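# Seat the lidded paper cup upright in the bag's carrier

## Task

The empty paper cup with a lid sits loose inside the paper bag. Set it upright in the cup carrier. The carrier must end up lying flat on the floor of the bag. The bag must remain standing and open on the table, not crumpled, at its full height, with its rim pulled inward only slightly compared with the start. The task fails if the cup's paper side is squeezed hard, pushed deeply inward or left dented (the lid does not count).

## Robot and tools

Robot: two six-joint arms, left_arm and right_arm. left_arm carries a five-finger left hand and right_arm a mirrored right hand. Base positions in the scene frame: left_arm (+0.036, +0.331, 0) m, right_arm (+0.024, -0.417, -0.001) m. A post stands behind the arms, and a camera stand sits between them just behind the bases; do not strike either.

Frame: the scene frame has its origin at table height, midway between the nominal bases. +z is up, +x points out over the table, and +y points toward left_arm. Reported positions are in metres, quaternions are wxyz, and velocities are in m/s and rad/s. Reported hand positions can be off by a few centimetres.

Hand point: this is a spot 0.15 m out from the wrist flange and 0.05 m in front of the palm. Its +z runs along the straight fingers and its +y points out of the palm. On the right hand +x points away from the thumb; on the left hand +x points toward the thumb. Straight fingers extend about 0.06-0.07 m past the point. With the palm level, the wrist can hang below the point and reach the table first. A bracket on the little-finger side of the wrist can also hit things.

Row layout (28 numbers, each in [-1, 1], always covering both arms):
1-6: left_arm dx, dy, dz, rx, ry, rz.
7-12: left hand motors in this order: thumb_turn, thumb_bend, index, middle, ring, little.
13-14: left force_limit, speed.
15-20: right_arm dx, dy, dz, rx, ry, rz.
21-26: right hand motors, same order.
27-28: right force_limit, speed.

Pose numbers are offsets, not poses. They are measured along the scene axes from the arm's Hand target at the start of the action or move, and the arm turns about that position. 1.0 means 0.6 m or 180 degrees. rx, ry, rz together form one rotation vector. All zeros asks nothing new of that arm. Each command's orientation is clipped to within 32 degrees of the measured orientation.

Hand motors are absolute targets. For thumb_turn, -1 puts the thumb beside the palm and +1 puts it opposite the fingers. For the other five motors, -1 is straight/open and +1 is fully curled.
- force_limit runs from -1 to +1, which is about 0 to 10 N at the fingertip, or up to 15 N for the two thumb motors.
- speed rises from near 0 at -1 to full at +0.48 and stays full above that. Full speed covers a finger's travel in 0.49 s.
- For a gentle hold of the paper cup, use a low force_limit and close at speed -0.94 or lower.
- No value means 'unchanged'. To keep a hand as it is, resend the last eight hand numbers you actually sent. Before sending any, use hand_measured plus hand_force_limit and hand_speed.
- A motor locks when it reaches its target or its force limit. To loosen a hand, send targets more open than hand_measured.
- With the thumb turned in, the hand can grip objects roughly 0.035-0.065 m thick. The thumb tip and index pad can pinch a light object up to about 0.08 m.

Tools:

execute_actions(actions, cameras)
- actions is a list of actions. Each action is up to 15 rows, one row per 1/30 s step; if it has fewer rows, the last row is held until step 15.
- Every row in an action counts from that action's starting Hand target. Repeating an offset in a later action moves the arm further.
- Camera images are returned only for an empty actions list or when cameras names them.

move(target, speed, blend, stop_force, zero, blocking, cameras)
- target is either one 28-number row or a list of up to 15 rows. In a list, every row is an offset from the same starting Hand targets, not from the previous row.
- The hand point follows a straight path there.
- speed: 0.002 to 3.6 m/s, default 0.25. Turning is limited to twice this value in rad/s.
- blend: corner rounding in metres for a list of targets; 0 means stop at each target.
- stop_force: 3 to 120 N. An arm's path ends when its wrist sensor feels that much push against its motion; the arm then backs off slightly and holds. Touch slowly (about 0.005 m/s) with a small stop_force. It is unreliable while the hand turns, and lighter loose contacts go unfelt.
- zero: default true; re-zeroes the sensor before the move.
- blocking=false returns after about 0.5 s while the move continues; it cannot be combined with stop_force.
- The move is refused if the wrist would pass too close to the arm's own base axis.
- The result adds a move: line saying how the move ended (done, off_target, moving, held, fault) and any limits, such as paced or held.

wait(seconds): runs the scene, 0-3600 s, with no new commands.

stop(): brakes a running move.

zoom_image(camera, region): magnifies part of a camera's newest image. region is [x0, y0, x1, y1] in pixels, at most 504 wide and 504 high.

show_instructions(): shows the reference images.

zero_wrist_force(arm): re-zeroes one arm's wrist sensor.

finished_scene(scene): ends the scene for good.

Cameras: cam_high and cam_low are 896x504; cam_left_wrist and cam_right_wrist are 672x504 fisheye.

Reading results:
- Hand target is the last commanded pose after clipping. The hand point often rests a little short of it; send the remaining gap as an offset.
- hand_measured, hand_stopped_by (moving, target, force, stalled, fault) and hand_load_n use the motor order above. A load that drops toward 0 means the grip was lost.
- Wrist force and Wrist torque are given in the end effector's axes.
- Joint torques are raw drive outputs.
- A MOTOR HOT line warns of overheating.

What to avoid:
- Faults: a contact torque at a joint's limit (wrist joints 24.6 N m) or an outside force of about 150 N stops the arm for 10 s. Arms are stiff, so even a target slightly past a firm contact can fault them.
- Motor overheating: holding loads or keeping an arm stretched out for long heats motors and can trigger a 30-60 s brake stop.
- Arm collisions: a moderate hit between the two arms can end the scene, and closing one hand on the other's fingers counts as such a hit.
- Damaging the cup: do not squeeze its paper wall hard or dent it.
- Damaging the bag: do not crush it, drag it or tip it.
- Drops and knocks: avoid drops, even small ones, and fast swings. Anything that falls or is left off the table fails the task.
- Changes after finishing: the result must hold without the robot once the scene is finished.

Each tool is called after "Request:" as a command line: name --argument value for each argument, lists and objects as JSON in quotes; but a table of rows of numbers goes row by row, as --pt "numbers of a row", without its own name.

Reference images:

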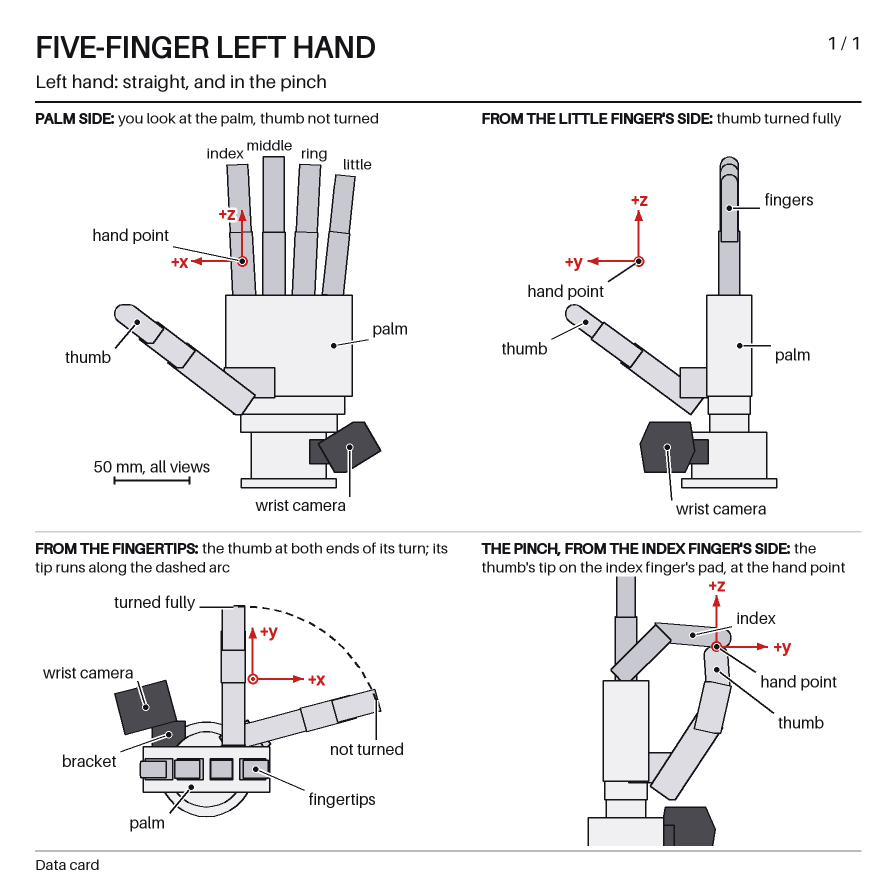

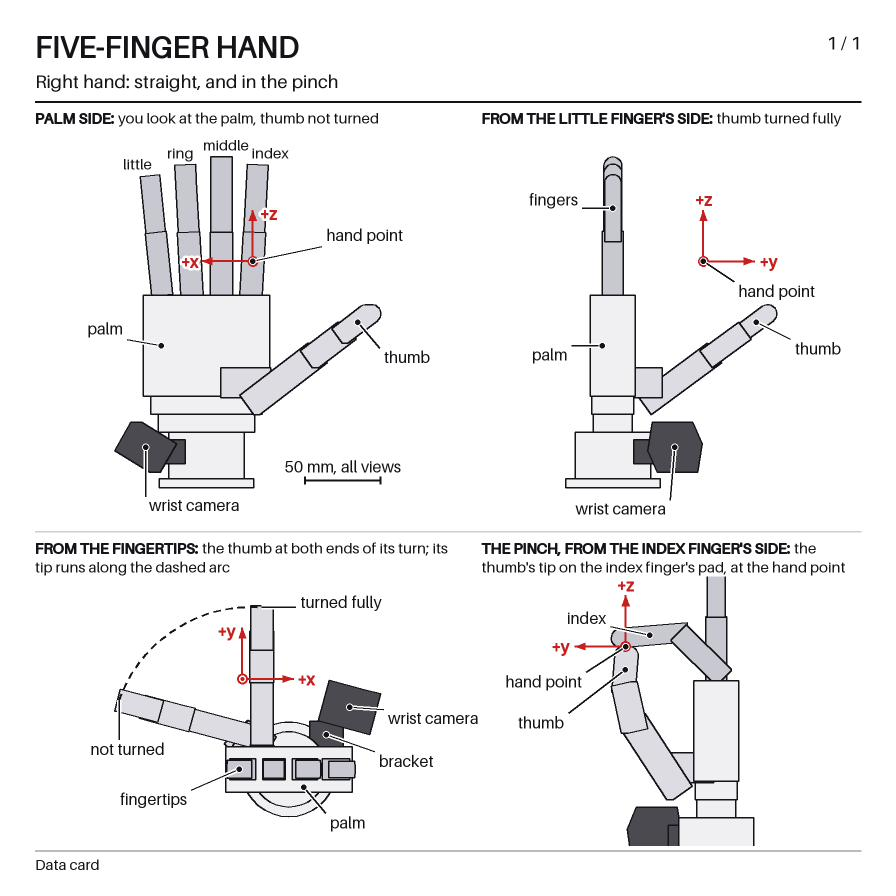

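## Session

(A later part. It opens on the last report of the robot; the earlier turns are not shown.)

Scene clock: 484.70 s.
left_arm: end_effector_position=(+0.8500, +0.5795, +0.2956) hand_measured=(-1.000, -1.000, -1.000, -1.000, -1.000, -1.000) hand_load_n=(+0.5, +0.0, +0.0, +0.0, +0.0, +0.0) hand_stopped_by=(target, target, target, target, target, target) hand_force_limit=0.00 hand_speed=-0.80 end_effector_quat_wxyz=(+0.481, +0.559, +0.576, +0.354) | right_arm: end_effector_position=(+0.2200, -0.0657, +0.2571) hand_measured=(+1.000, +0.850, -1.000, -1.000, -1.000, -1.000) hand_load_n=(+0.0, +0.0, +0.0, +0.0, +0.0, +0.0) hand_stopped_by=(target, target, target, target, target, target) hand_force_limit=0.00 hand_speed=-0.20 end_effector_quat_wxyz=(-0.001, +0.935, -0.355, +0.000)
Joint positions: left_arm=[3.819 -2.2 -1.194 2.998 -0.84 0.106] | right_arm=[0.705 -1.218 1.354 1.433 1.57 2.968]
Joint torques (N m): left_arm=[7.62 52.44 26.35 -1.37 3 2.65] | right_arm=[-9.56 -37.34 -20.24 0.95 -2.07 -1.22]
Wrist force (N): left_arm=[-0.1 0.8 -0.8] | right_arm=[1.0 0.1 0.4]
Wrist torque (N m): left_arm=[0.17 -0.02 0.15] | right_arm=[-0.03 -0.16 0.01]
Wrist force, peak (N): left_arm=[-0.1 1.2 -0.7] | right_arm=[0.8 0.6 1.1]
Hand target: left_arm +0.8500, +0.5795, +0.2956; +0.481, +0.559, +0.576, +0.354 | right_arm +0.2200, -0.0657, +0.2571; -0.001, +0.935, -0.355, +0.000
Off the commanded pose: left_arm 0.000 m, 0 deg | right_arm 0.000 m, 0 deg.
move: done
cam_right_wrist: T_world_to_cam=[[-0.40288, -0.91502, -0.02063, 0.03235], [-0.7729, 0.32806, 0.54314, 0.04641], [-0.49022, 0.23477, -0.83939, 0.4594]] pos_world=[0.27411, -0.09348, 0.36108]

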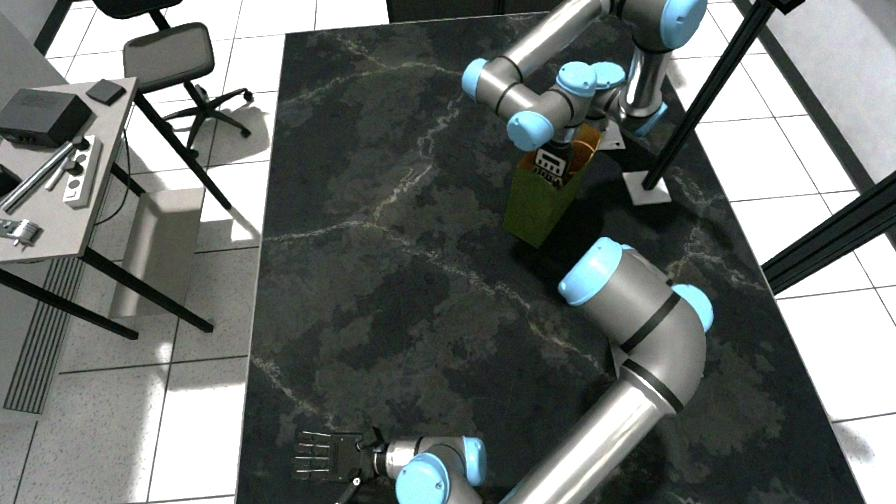

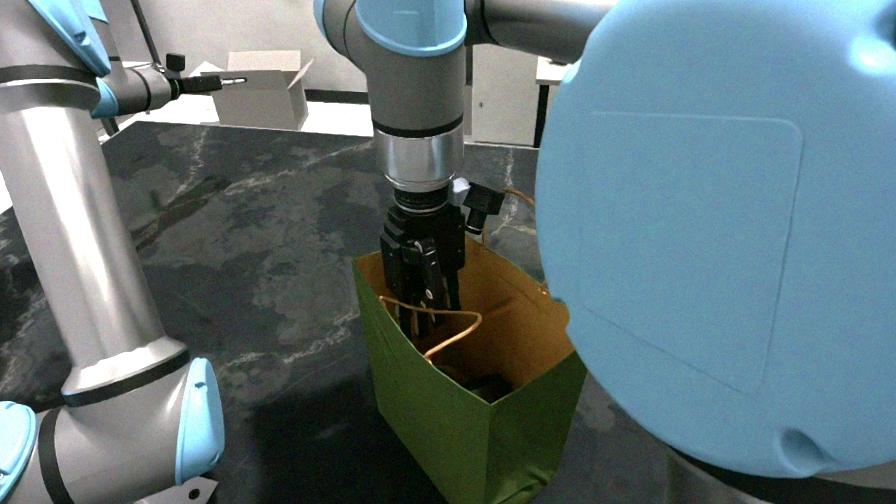

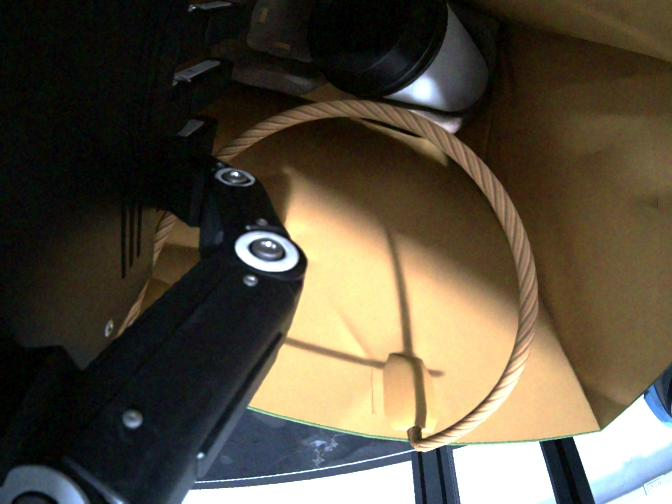

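Request:
move --target '[0,0,0,0,0,0, -1,-1,-1,-1,-1,-1,0,-0.8, 0,0,0.34,0,0,0,1,0.85,-1,-1,-1,-1,0,-0.2]' --speed 0.06 --stop_force 3 --cameras '["cam_high","cam_low","cam_right_wrist"]'

Scene clock: 511.70 s.
left_arm: end_effector_position=(+0.8500, +0.5795, +0.2956) hand_measured=(-1.000, -1.000, -1.000, -1.000, -1.000, -1.000) hand_load_n=(+0.0, +0.0, +0.0, +0.0, +0.0, +0.0) hand_stopped_by=(target, target, target, target, target, target) hand_force_limit=0.00 hand_speed=-0.80 end_effector_quat_wxyz=(+0.481, +0.559, +0.576, +0.354) | right_arm: end_effector_position=(+0.2200, -0.0657, +0.4611) hand_measured=(+1.000, +0.850, -1.000, -1.000, -1.000, -1.000) hand_load_n=(+0.0, +0.0, +0.0, +0.0, +0.0, +0.0) hand_stopped_by=(target, target, target, target, target, target) hand_force_limit=0.00 hand_speed=-0.20 end_effector_quat_wxyz=(-0.001, +0.935, -0.355, +0.000)
Joint positions: left_arm=[3.819 -2.2 -1.194 2.998 -0.84 0.106] | right_arm=[0.705 -1.135 0.703 2.002 1.57 2.968]
Joint torques (N m): left_arm=[7.78 52.63 25.61 -1.34 2.89 2.61] | right_arm=[8.73 -38.88 -23.43 3.62 2.57 1.05]
Wrist force (N): left_arm=[-0.3 0.9 -1.0] | right_arm=[0.8 0.1 0.4]
Wrist torque (N m): left_arm=[0.19 0.00 0.14] | right_arm=[-0.01 -0.13 0.00]
Wrist force, peak (N): left_arm=[-0.3 0.9 -1.0] | right_arm=[1.3 0.4 0.9]
Hand target: left_arm +0.8500, +0.5795, +0.2956; +0.481, +0.559, +0.576, +0.354 | right_arm +0.2200, -0.0657, +0.4611; -0.001, +0.935, -0.355, +0.000
Off the commanded pose: left_arm 0.000 m, 0 deg | right_arm 0.000 m, 0 deg.
move: done
cam_right_wrist: T_world_to_cam=[[-0.40291, -0.91501, -0.02066, 0.03658], [-0.77293, 0.32808, 0.54308, -0.06429], [-0.49014, 0.23478, -0.83943, 0.63056]] pos_world=[0.27411, -0.09348, 0.56498]

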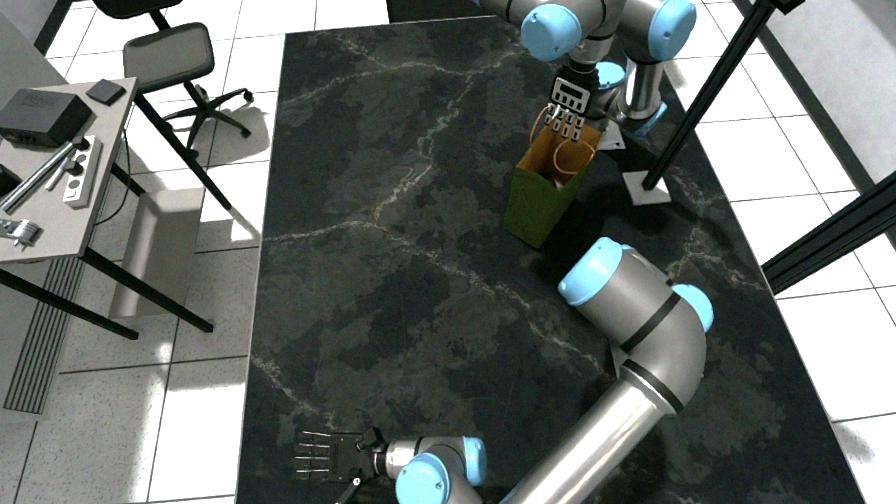

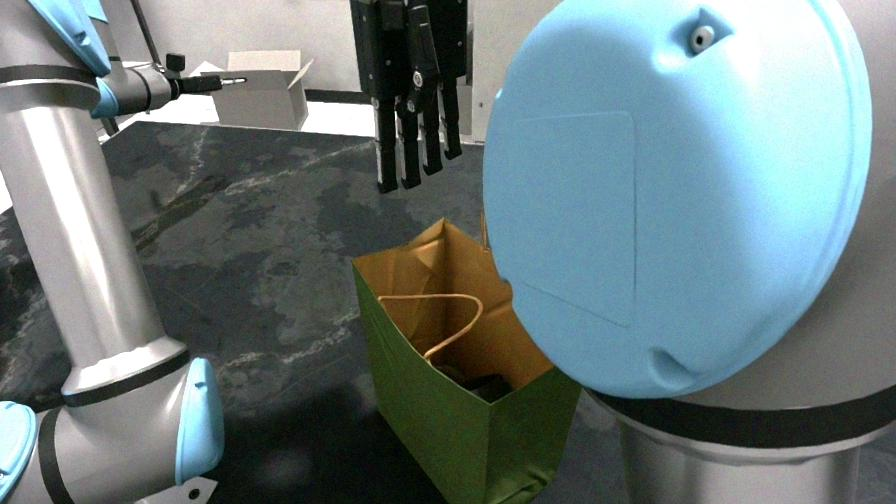

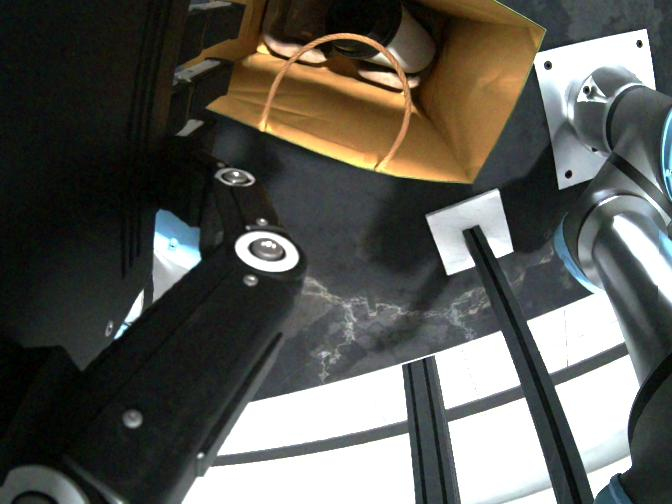

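Request:
move --target '[0,0,0,0,0,0, -1,-1,-1,-1,-1,-1,0,-0.8, 0.0352,0.0022,0.023,0,0,-0.498,1,0.85,-1,-1,-1,-1,0,-0.2]' --speed 0.2 --cameras '["cam_high","cam_low","cam_right_wrist"]'

Scene clock: 636.23 s.
left_arm: end_effector_position=(+0.8500, +0.5795, +0.2956) hand_measured=(-1.000, -1.000, -1.000, -1.000, -1.000, -1.000) hand_load_n=(+0.0, +0.0, +0.0, +0.0, +0.0, +0.0) hand_stopped_by=(target, target, target, target, target, target) hand_force_limit=0.00 hand_speed=-0.80 end_effector_quat_wxyz=(+0.481, +0.559, +0.576, +0.354) | right_arm: end_effector_position=(+0.2411, -0.0644, +0.4749) hand_measured=(+1.000, +0.850, -1.000, -1.000, -1.000, -1.000) hand_load_n=(+0.0, +0.0, +0.0, +0.0, +0.0, +0.0) hand_stopped_by=(target, target, target, target, target, target) hand_force_limit=0.00 hand_speed=-0.20 end_effector_quat_wxyz=(+0.000, -0.413, +0.911, -0.001)
Joint positions: left_arm=[3.819 -2.2 -1.194 2.998 -0.84 0.106] | right_arm=[0.549 -1.359 0.973 1.957 1.572 4.376]
Joint torques (N m): left_arm=[6.98 52.45 25.54 -1.05 2.94 2.53] | right_arm=[8.77 -17.45 -24.01 1.57 1.72 1.28]
Wrist force (N): left_arm=[-0.3 1.0 -0.6] | right_arm=[0.9 0.1 -0.1]
Wrist torque (N m): left_arm=[0.18 0.00 0.14] | right_arm=[0.01 -0.12 0.13]
Wrist force, peak (N): left_arm=[0.0 1.2 -0.8] | right_arm=[1.5 -0.1 0.3]
Hand target: left_arm +0.8500, +0.5795, +0.2956; +0.481, +0.559, +0.576, +0.354 | right_arm +0.2411, -0.0644, +0.4749; +0.000, -0.412, +0.911, -0.001
Off the commanded pose: left_arm 0.000 m, 0 deg | right_arm 0.000 m, 0 deg.
move: done
cam_right_wrist: T_world_to_cam=[[-0.9176, 0.39697, -0.02069, 0.25517], [0.32305, 0.77503, 0.54311, -0.29144], [0.23163, 0.49168, -0.8394, 0.49465]] pos_world=[0.21372, -0.11863, 0.57878]

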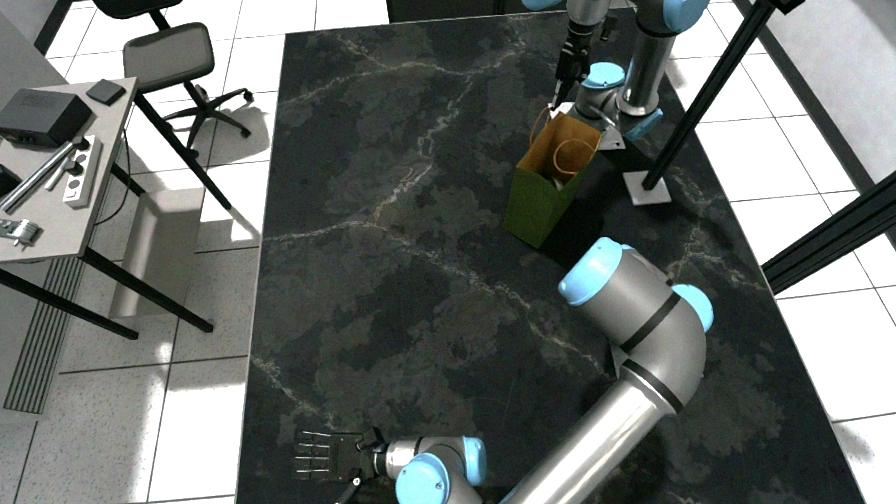

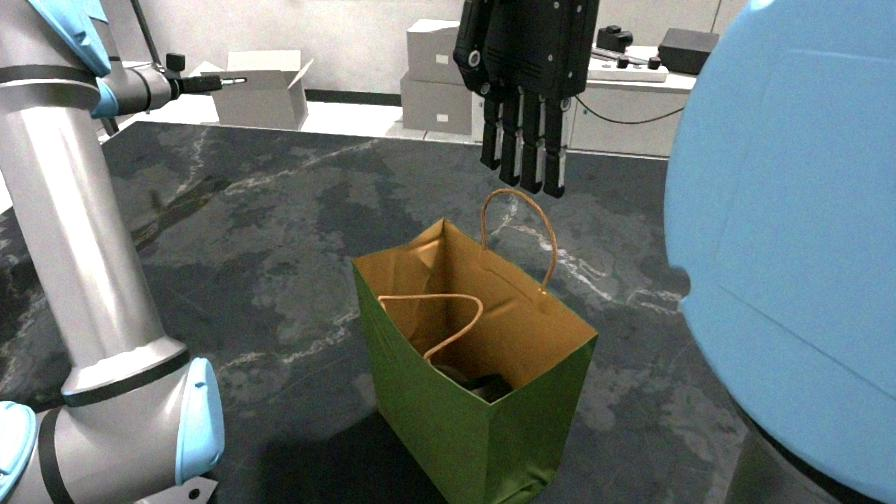

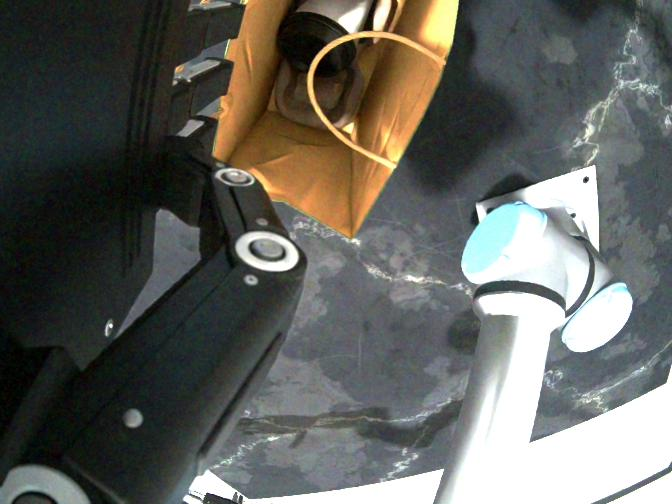

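Request:
move --pt "0 0 0 0 0 0 -1 -1 -1 -1 -1 -1 0 -0.8 0.0497 0.0563 0 0 0 0 1 0.85 -1 -1 -1 -1 0 -0.2" --pt "0 0 0 0 0 0 -1 -1 -1 -1 -1 -1 0 -0.8 0.0497 0.0563 -0.35 0 0 0 1 0.85 -1 -1 -1 -1 0 -0.2" --speed 0.08 --blend '[0.015, 0]' --stop_force 3 --cameras '["cam_high","cam_low","cam_right_wrist"]'

Scene clock: 668.37 s.
left_arm: end_effector_position=(+0.8500, +0.5795, +0.2956) hand_measured=(-1.000, -1.000, -1.000, -1.000, -1.000, -1.000) hand_load_n=(+0.0, +0.0, +0.0, +0.0, +0.0, +0.0) hand_stopped_by=(target, target, target, target, target, target) hand_force_limit=0.00 hand_speed=-0.80 end_effector_quat_wxyz=(+0.481, +0.559, +0.576, +0.354) | right_arm: end_effector_position=(+0.2709, -0.0306, +0.2649) hand_measured=(+1.000, +0.850, -1.000, -1.000, -1.000, -1.000) hand_load_n=(+0.0, +0.0, +0.0, +0.0, +0.0, +0.0) hand_stopped_by=(target, target, target, target, target, target) hand_force_limit=0.00 hand_speed=-0.20 end_effector_quat_wxyz=(+0.000, -0.412, +0.911, -0.001)
Joint positions: left_arm=[3.819 -2.2 -1.194 2.998 -0.84 0.106] | right_arm=[0.586 -1.304 1.448 1.426 1.572 4.414]
Joint torques (N m): left_arm=[6.72 52.92 25.32 -1.06 2.99 2.46] | right_arm=[-8.35 -33.54 -10.55 0.68 -1.74 -1.42]
Wrist force (N): left_arm=[-0.1 0.7 -0.8] | right_arm=[0.9 0.3 0.5]
Wrist torque (N m): left_arm=[0.14 -0.02 0.16] | right_arm=[0.02 -0.15 0.04]
Wrist force, peak (N): left_arm=[0.0 1.2 -1.0] | right_arm=[1.9 0.0 0.1]
Hand target: left_arm +0.8500, +0.5795, +0.2956; +0.481, +0.559, +0.576, +0.354 | right_arm +0.2709, -0.0306, +0.2649; +0.000, -0.412, +0.911, -0.001
Off the commanded pose: left_arm 0.000 m, 0 deg | right_arm 0.000 m, 0 deg.
move: done
cam_right_wrist: T_world_to_cam=[[-0.91756, 0.39707, -0.02061, 0.26473], [0.32317, 0.77498, 0.54312, -0.2133], [0.23163, 0.49168, -0.8394, 0.29494]] pos_world=[0.24352, -0.08483, 0.36888]

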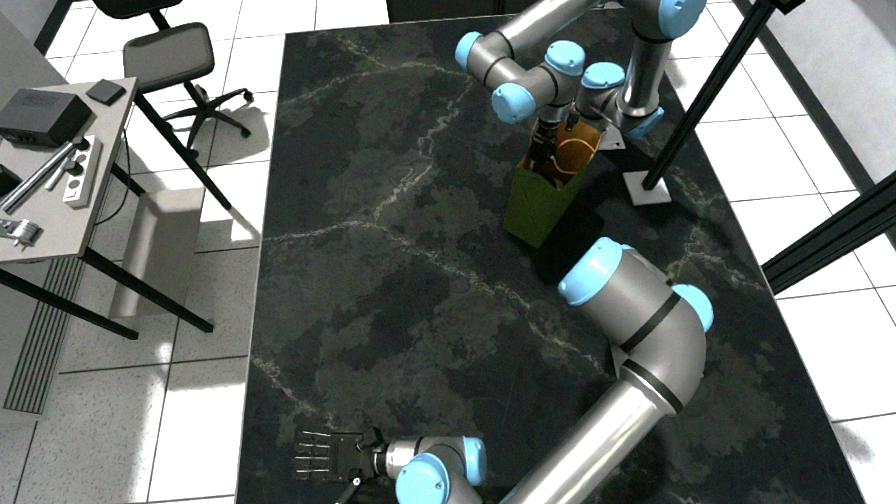

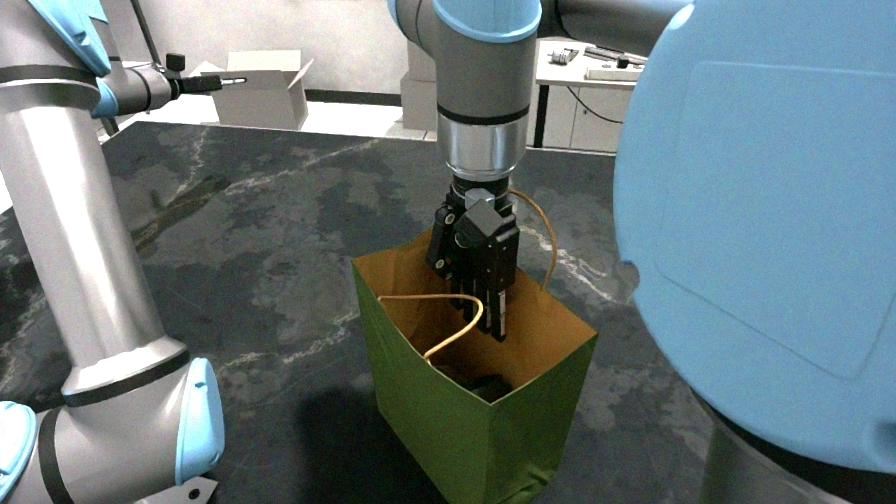

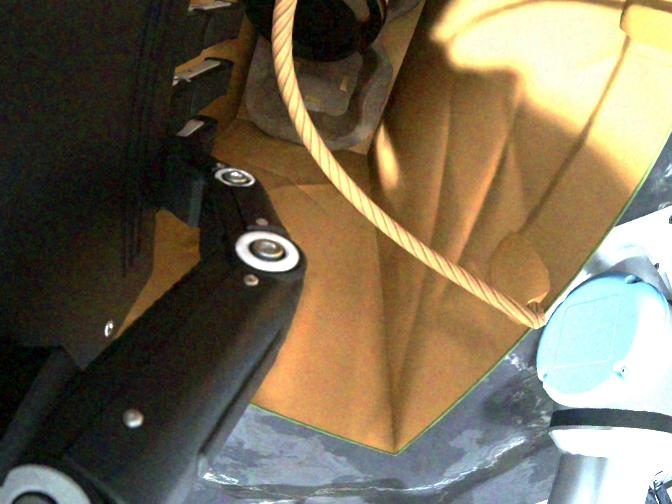

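Request:
move --target '[0,0,0,0,0,0, -1,-1,-1,-1,-1,-1,0,-0.8, 0,0,0,0,0,0,1,0.85,-1,-1,0,0,-0.5,-0.5]' --cameras '["cam_low","cam_right_wrist"]'

Scene clock: 674.97 s.
left_arm: end_effector_position=(+0.8500, +0.5795, +0.2956) hand_measured=(-1.000, -1.000, -1.000, -1.000, -1.000, -1.000) hand_load_n=(+0.0, +0.0, +0.0, +0.0, +0.0, +0.0) hand_stopped_by=(target, target, target, target, target, target) hand_force_limit=0.00 hand_speed=-0.80 end_effector_quat_wxyz=(+0.481, +0.559, +0.576, +0.354) | right_arm: end_effector_position=(+0.2709, -0.0306, +0.2649) hand_measured=(+1.000, +0.850, -1.000, -1.000, +0.000, +0.000) hand_load_n=(+0.0, +0.0, +0.0, +0.0, +0.0, +0.0) hand_stopped_by=(target, target, target, target, target, target) hand_force_limit=-0.50 hand_speed=-0.50 end_effector_quat_wxyz=(+0.000, -0.412, +0.911, -0.001)
Joint positions: left_arm=[3.819 -2.2 -1.194 2.998 -0.84 0.106] | right_arm=[0.586 -1.304 1.448 1.426 1.572 4.414]
Joint torques (N m): left_arm=[7.91 52.61 23.9 -1.19 2.94 2.33] | right_arm=[-1.07 -33.52 -8.41 0.86 1.71 -0.8]
Wrist force (N): left_arm=[0.2 0.8 -0.6] | right_arm=[0.9 0.4 0.3]
Wrist torque (N m): left_arm=[0.15 -0.07 0.17] | right_arm=[0.03 -0.16 0.04]
Wrist force, peak (N): left_arm=[0.1 1.2 -0.8] | right_arm=[1.2 0.4 0.6]
Hand target: left_arm +0.8500, +0.5795, +0.2956; +0.481, +0.559, +0.576, +0.354 | right_arm +0.2709, -0.0306, +0.2649; +0.000, -0.412, +0.911, -0.001
Off the commanded pose: left_arm 0.000 m, 0 deg | right_arm 0.000 m, 0 deg.
move: done
cam_right_wrist: T_world_to_cam=[[-0.91753, 0.39714, -0.02056, 0.26471], [0.32325, 0.77494, 0.54312, -0.21327], [0.23163, 0.49168, -0.8394, 0.29485]] pos_world=[0.24352, -0.08483, 0.36878]

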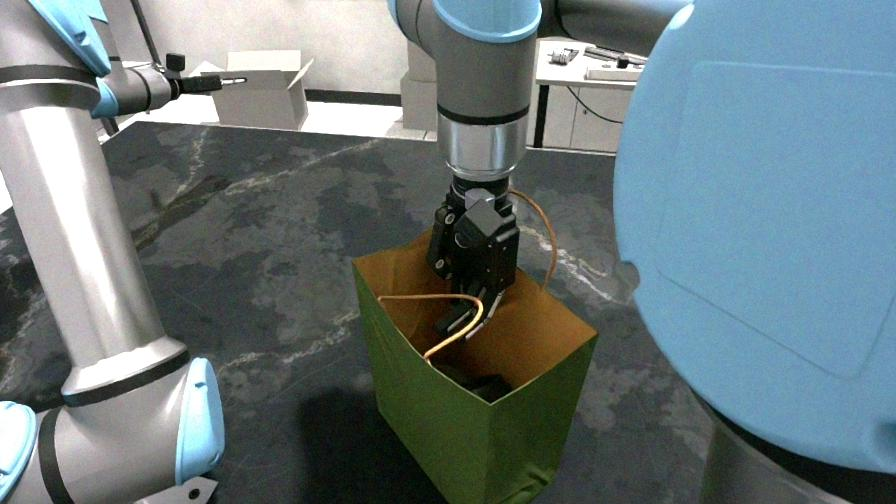

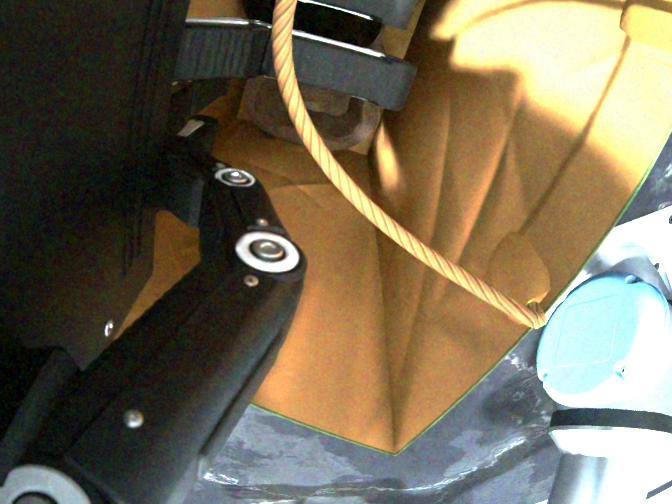

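Request:
move --pt "0 0 0 0 0 0 -1 -1 -1 -1 -1 -1 0 -0.8 0 0 0.07 0 0 0 1 0.85 -1 -1 0 0 -0.5 -0.5" --pt "0 0 0 0 0 0 -1 -1 -1 -1 -1 -1 0 -0.8 -0.0125 0.011 0.15 0 0 0 1 0.85 -1 -1 0 0 -0.5 -0.5" --speed 0.04 --blend '[0.01, 0]' --stop_force 3 --cameras '["cam_low","cam_right_wrist"]'

Scene clock: 685.37 s.
left_arm: end_effector_position=(+0.8500, +0.5795, +0.2956) hand_measured=(-1.000, -1.000, -1.000, -1.000, -1.000, -1.000) hand_load_n=(+0.0, +0.0, +0.0, +0.0, +0.0, +0.0) hand_stopped_by=(target, target, target, target, target, target) hand_force_limit=0.00 hand_speed=-0.80 end_effector_quat_wxyz=(+0.481, +0.559, +0.576, +0.354) | right_arm: end_effector_position=(+0.2634, -0.0240, +0.3549) hand_measured=(+1.000, +0.850, -1.000, -1.000, +0.000, +0.000) hand_load_n=(+0.0, +0.0, +0.0, +0.0, +0.0, +0.0) hand_stopped_by=(target, target, target, target, target, target) hand_force_limit=-0.50 hand_speed=-0.50 end_effector_quat_wxyz=(+0.000, -0.412, +0.911, -0.001)
Joint positions: left_arm=[3.819 -2.2 -1.194 2.998 -0.84 0.106] | right_arm=[0.61 -1.309 1.226 1.654 1.572 4.437]
Joint torques (N m): left_arm=[7.38 52.39 24.01 -1.1 3.1 2.38] | right_arm=[-9.37 -32.89 -8.18 2.9 1.17 -1.5]
Wrist force (N): left_arm=[-0.1 1.0 -0.5] | right_arm=[1.1 0.2 0.6]
Wrist torque (N m): left_arm=[0.19 -0.02 0.14] | right_arm=[-0.01 -0.18 0.03]
Wrist force, peak (N): left_arm=[-0.3 1.2 -0.9] | right_arm=[1.1 0.2 0.9]
Hand target: left_arm +0.8500, +0.5795, +0.2956; +0.481, +0.559, +0.576, +0.354 | right_arm +0.2634, -0.0240, +0.3549; +0.000, -0.412, +0.911, -0.001
Off the commanded pose: left_arm 0.000 m, 0 deg | right_arm 0.000 m, 0 deg.
move: done
cam_right_wrist: T_world_to_cam=[[-0.91753, 0.39714, -0.02056, 0.25705], [0.32325, 0.77494, 0.54312, -0.26484], [0.23163, 0.49168, -0.8394, 0.36889]] pos_world=[0.23602, -0.07823, 0.45878]

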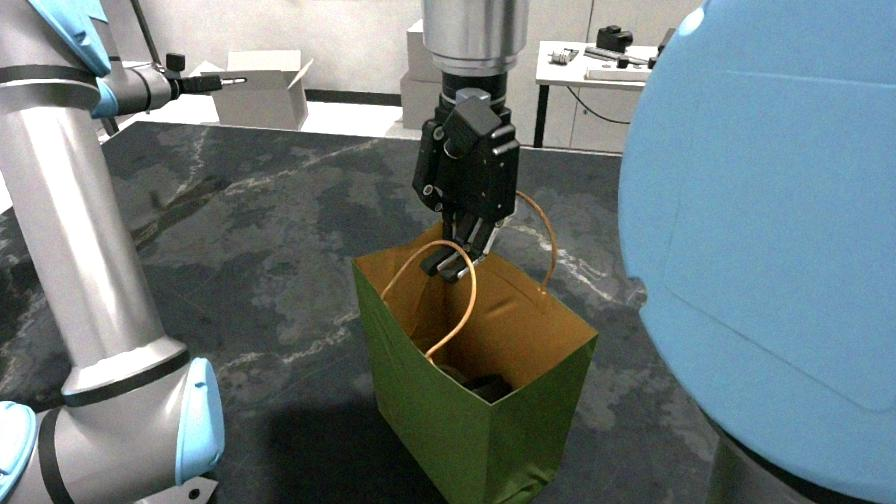

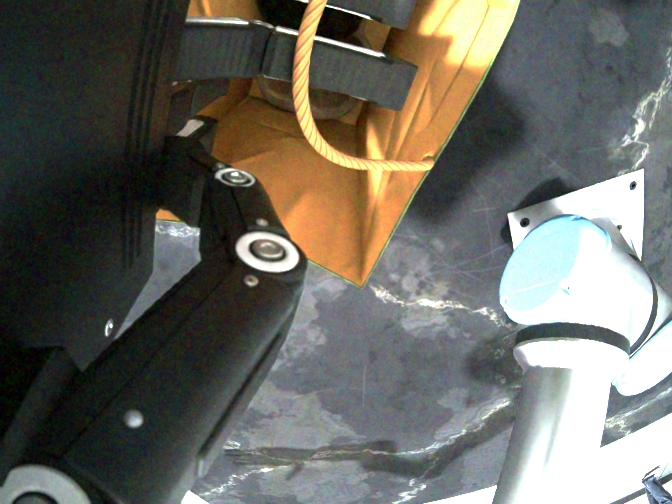

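Request:
move --target '[0,0,0,0,0,0, -1,-1,-1,-1,-1,-1,0,-0.8, 0,0,0,0,0,0,1,0.85,-1,-1,-1,-1,-0.5,-0.4]'

Request:
move --pt "0 0 0 0 0 0 -1 -1 -1 -1 -1 -1 0 -0.8 0 0 0.042 0 0 0 1 0.85 -1 -1 -1 -1 -0.5 -0.4" --pt "0 0 0 0 0 0 -1 -1 -1 -1 -1 -1 0 -0.8 -0.1 0.088 0.042 0 0 0 1 0.85 -1 -1 -1 -1 -0.5 -0.4" --speed 0.05 --blend '[0.01, 0]' --stop_force 3 --cameras '["cam_high","cam_low","cam_right_wrist"]'

Scene clock: 701.00 s.
left_arm: end_effector_position=(+0.8500, +0.5795, +0.2956) hand_measured=(-1.000, -1.000, -1.000, -1.000, -1.000, -1.000) hand_load_n=(+0.0, +0.0, +0.0, +0.0, +0.0, +0.0) hand_stopped_by=(target, target, target, target, target, target) hand_force_limit=0.00 hand_speed=-0.80 end_effector_quat_wxyz=(+0.481, +0.559, +0.576, +0.354) | right_arm: end_effector_position=(+0.2634, -0.0240, +0.3549) hand_measured=(+1.000, +0.850, -1.000, -1.000, -1.000, -1.000) hand_load_n=(+0.0, +0.0, +0.0, +0.0, +0.0, +0.0) hand_stopped_by=(target, target, target, target, target, target) hand_force_limit=-0.50 hand_speed=-0.40 end_effector_quat_wxyz=(+0.000, -0.412, +0.911, -0.001)
Joint positions: left_arm=[3.819 -2.2 -1.194 2.998 -0.84 0.106] | right_arm=[0.61 -1.309 1.226 1.654 1.572 4.437]
Joint torques (N m): left_arm=[7.68 52.4 22.73 -1.07 3.01 2.28] | right_arm=[-9.69 -33.67 -8.56 3.08 2.43 -1.55]
Wrist force (N): left_arm=[0.1 0.9 -0.8] | right_arm=[0.9 0.4 0.2]
Wrist torque (N m): left_arm=[0.18 -0.05 0.16] | right_arm=[0.04 -0.14 0.03]
Wrist force, peak (N): left_arm=[-0.1 1.3 -0.9] | right_arm=[1.3 0.3 0.8]
Hand target: left_arm +0.8500, +0.5795, +0.2956; +0.481, +0.559, +0.576, +0.354 | right_arm +0.2634, -0.0240, +0.3549; +0.000, -0.412, +0.911, -0.001
Off the commanded pose: left_arm 0.000 m, 0 deg | right_arm 0.000 m, 0 deg.
move: done

Scene clock: 703.97 s.
left_arm: end_effector_position=(+0.8500, +0.5795, +0.2956) hand_measured=(-1.000, -1.000, -1.000, -1.000, -1.000, -1.000) hand_load_n=(+0.0, +0.0, -0.5, +0.0, +0.0, +0.0) hand_stopped_by=(target, target, target, target, target, target) hand_force_limit=0.00 hand_speed=-0.80 end_effector_quat_wxyz=(+0.481, +0.559, +0.576, +0.354) | right_arm: end_effector_position=(+0.2034, +0.0288, +0.3801) hand_measured=(+1.000, +0.850, -1.000, -1.000, -1.000, -1.000) hand_load_n=(+0.0, +0.0, +0.0, +0.0, +0.0, +0.0) hand_stopped_by=(target, target, target, target, target, target) hand_force_limit=-0.50 hand_speed=-0.40 end_effector_quat_wxyz=(+0.000, -0.412, +0.911, -0.001)
Joint positions: left_arm=[3.819 -2.2 -1.194 2.998 -0.84 0.106] | right_arm=[0.803 -1.272 1.112 1.73 1.572 4.631]
Joint torques (N m): left_arm=[7.11 52.35 22.78 -0.86 3.04 2.25] | right_arm=[-6.2 -35.65 -7.01 0.95 2.28 0.94]
Wrist force (N): left_arm=[-0.2 0.9 -0.8] | right_arm=[0.8 0.0 0.0]
Wrist torque (N m): left_arm=[0.18 -0.02 0.14] | right_arm=[0.01 -0.13 0.15]
Wrist force, peak (N): left_arm=[-0.3 1.2 -0.8] | right_arm=[1.0 0.2 1.0]
Hand target: left_arm +0.8500, +0.5795, +0.2956; +0.481, +0.559, +0.576, +0.354 | right_arm +0.2034, +0.0288, +0.3801; +0.000, -0.412, +0.911, -0.001
Off the commanded pose: left_arm 0.000 m, 0 deg | right_arm 0.000 m, 0 deg.
move: done
cam_right_wrist: T_world_to_cam=[[-0.91753, 0.39714, -0.02057, 0.18155], [0.32325, 0.77494, 0.54312, -0.30005], [0.23163, 0.49168, -0.8394, 0.37798]] pos_world=[0.17602, -0.02543, 0.48398]

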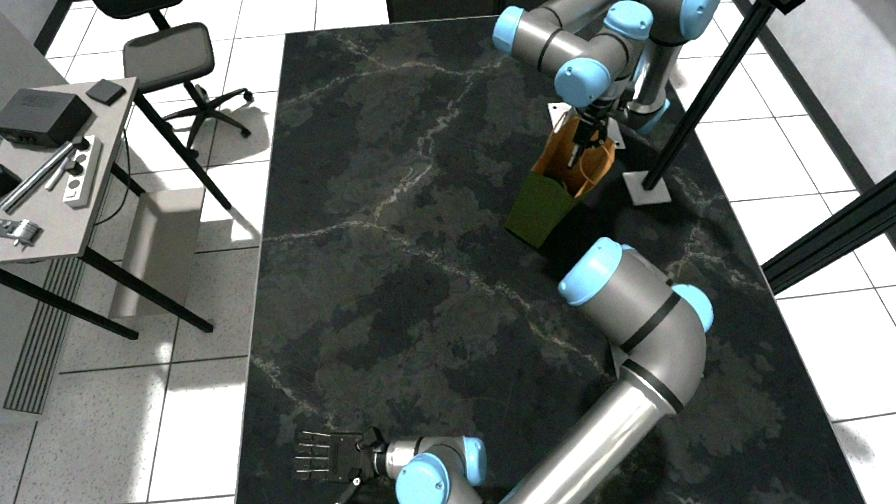

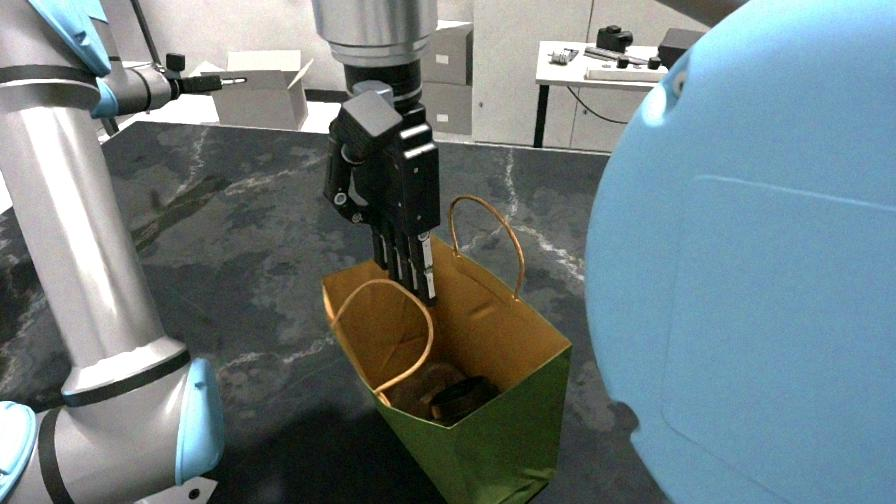

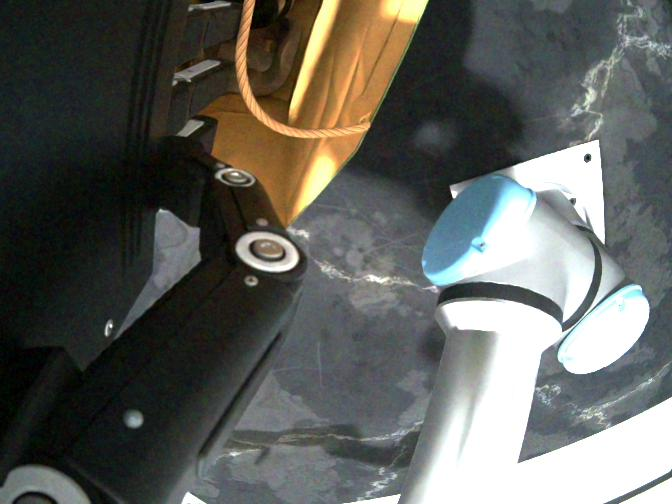

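Request:
move --target '[0,0,0,0,0,0, -1,-1,-1,-1,-1,-1,0,-0.8, 0.09,-0.0792,0,0,0,0,1,0.85,-1,-1,-1,-1,-0.5,-0.4]' --speed 0.05 --cameras '["cam_high","cam_low","cam_right_wrist"]'

Scene clock: 718.70 s.
left_arm: end_effector_position=(+0.8500, +0.5795, +0.2956) hand_measured=(-1.000, -1.000, -1.000, -1.000, -1.000, -1.000) hand_load_n=(+0.0, +0.0, +0.0, +0.0, +0.0, +0.0) hand_stopped_by=(target, target, target, target, target, target) hand_force_limit=0.00 hand_speed=-0.80 end_effector_quat_wxyz=(+0.481, +0.559, +0.576, +0.354) | right_arm: end_effector_position=(+0.2574, -0.0187, +0.3801) hand_measured=(+1.000, +0.850, -1.000, -1.000, -1.000, -1.000) hand_load_n=(+0.0, +0.0, +0.0, +0.0, +0.0, +0.0) hand_stopped_by=(target, target, target, target, target, target) hand_force_limit=-0.50 hand_speed=-0.40 end_effector_quat_wxyz=(+0.000, -0.412, +0.911, -0.001)
Joint positions: left_arm=[3.819 -2.2 -1.194 2.998 -0.84 0.106] | right_arm=[0.629 -1.301 1.15 1.721 1.572 4.457]
Joint torques (N m): left_arm=[7.37 52.6 23.21 -0.9 3.16 2.11] | right_arm=[9.1 -23.78 -17.78 1.1 -2.28 1.19]
Wrist force (N): left_arm=[0.0 0.8 -0.6] | right_arm=[1.0 0.0 0.2]
Wrist torque (N m): left_arm=[0.14 -0.04 0.16] | right_arm=[-0.03 -0.15 0.00]
Wrist force, peak (N): left_arm=[0.0 1.2 -1.1] | right_arm=[1.4 -0.4 0.2]
Hand target: left_arm +0.8500, +0.5795, +0.2956; +0.481, +0.559, +0.576, +0.354 | right_arm +0.2574, -0.0187, +0.3801; +0.000, -0.412, +0.911, -0.001
Off the commanded pose: left_arm 0.000 m, 0 deg | right_arm 0.000 m, 0 deg.
move: done
cam_right_wrist: T_world_to_cam=[[-0.91751, 0.39719, -0.02064, 0.25004], [0.32324, 0.77492, 0.54315, -0.28063], [0.23173, 0.49167, -0.83939, 0.38885]] pos_world=[0.23002, -0.07303, 0.48398]

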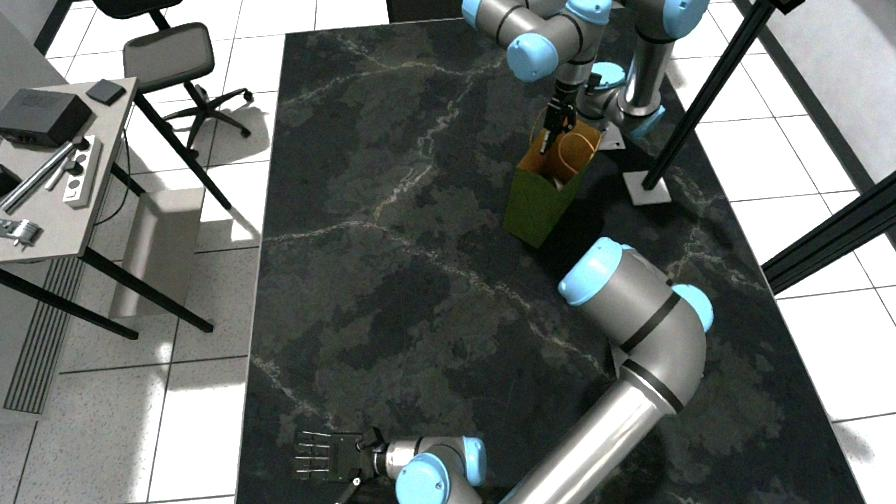

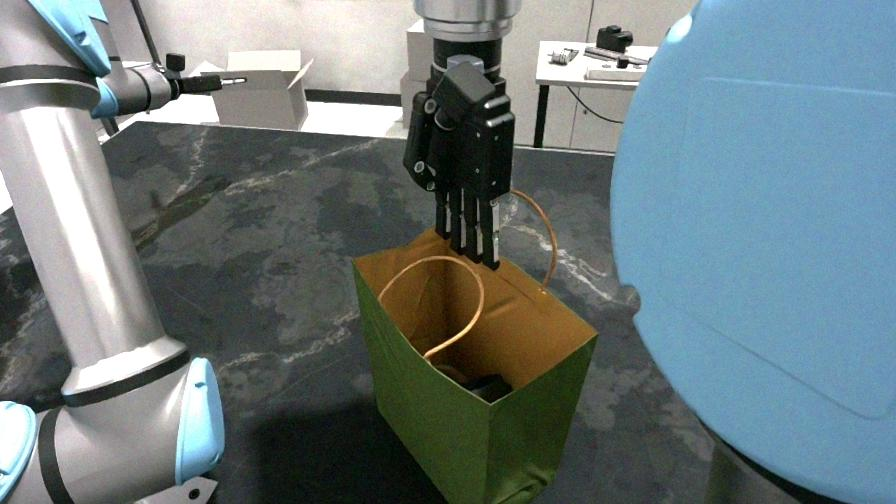

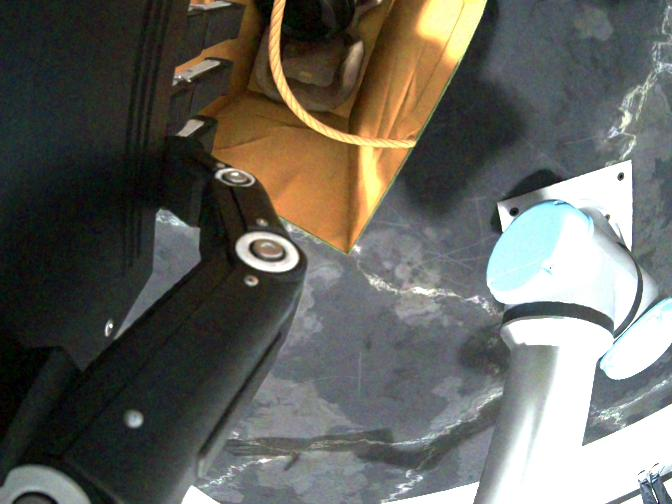

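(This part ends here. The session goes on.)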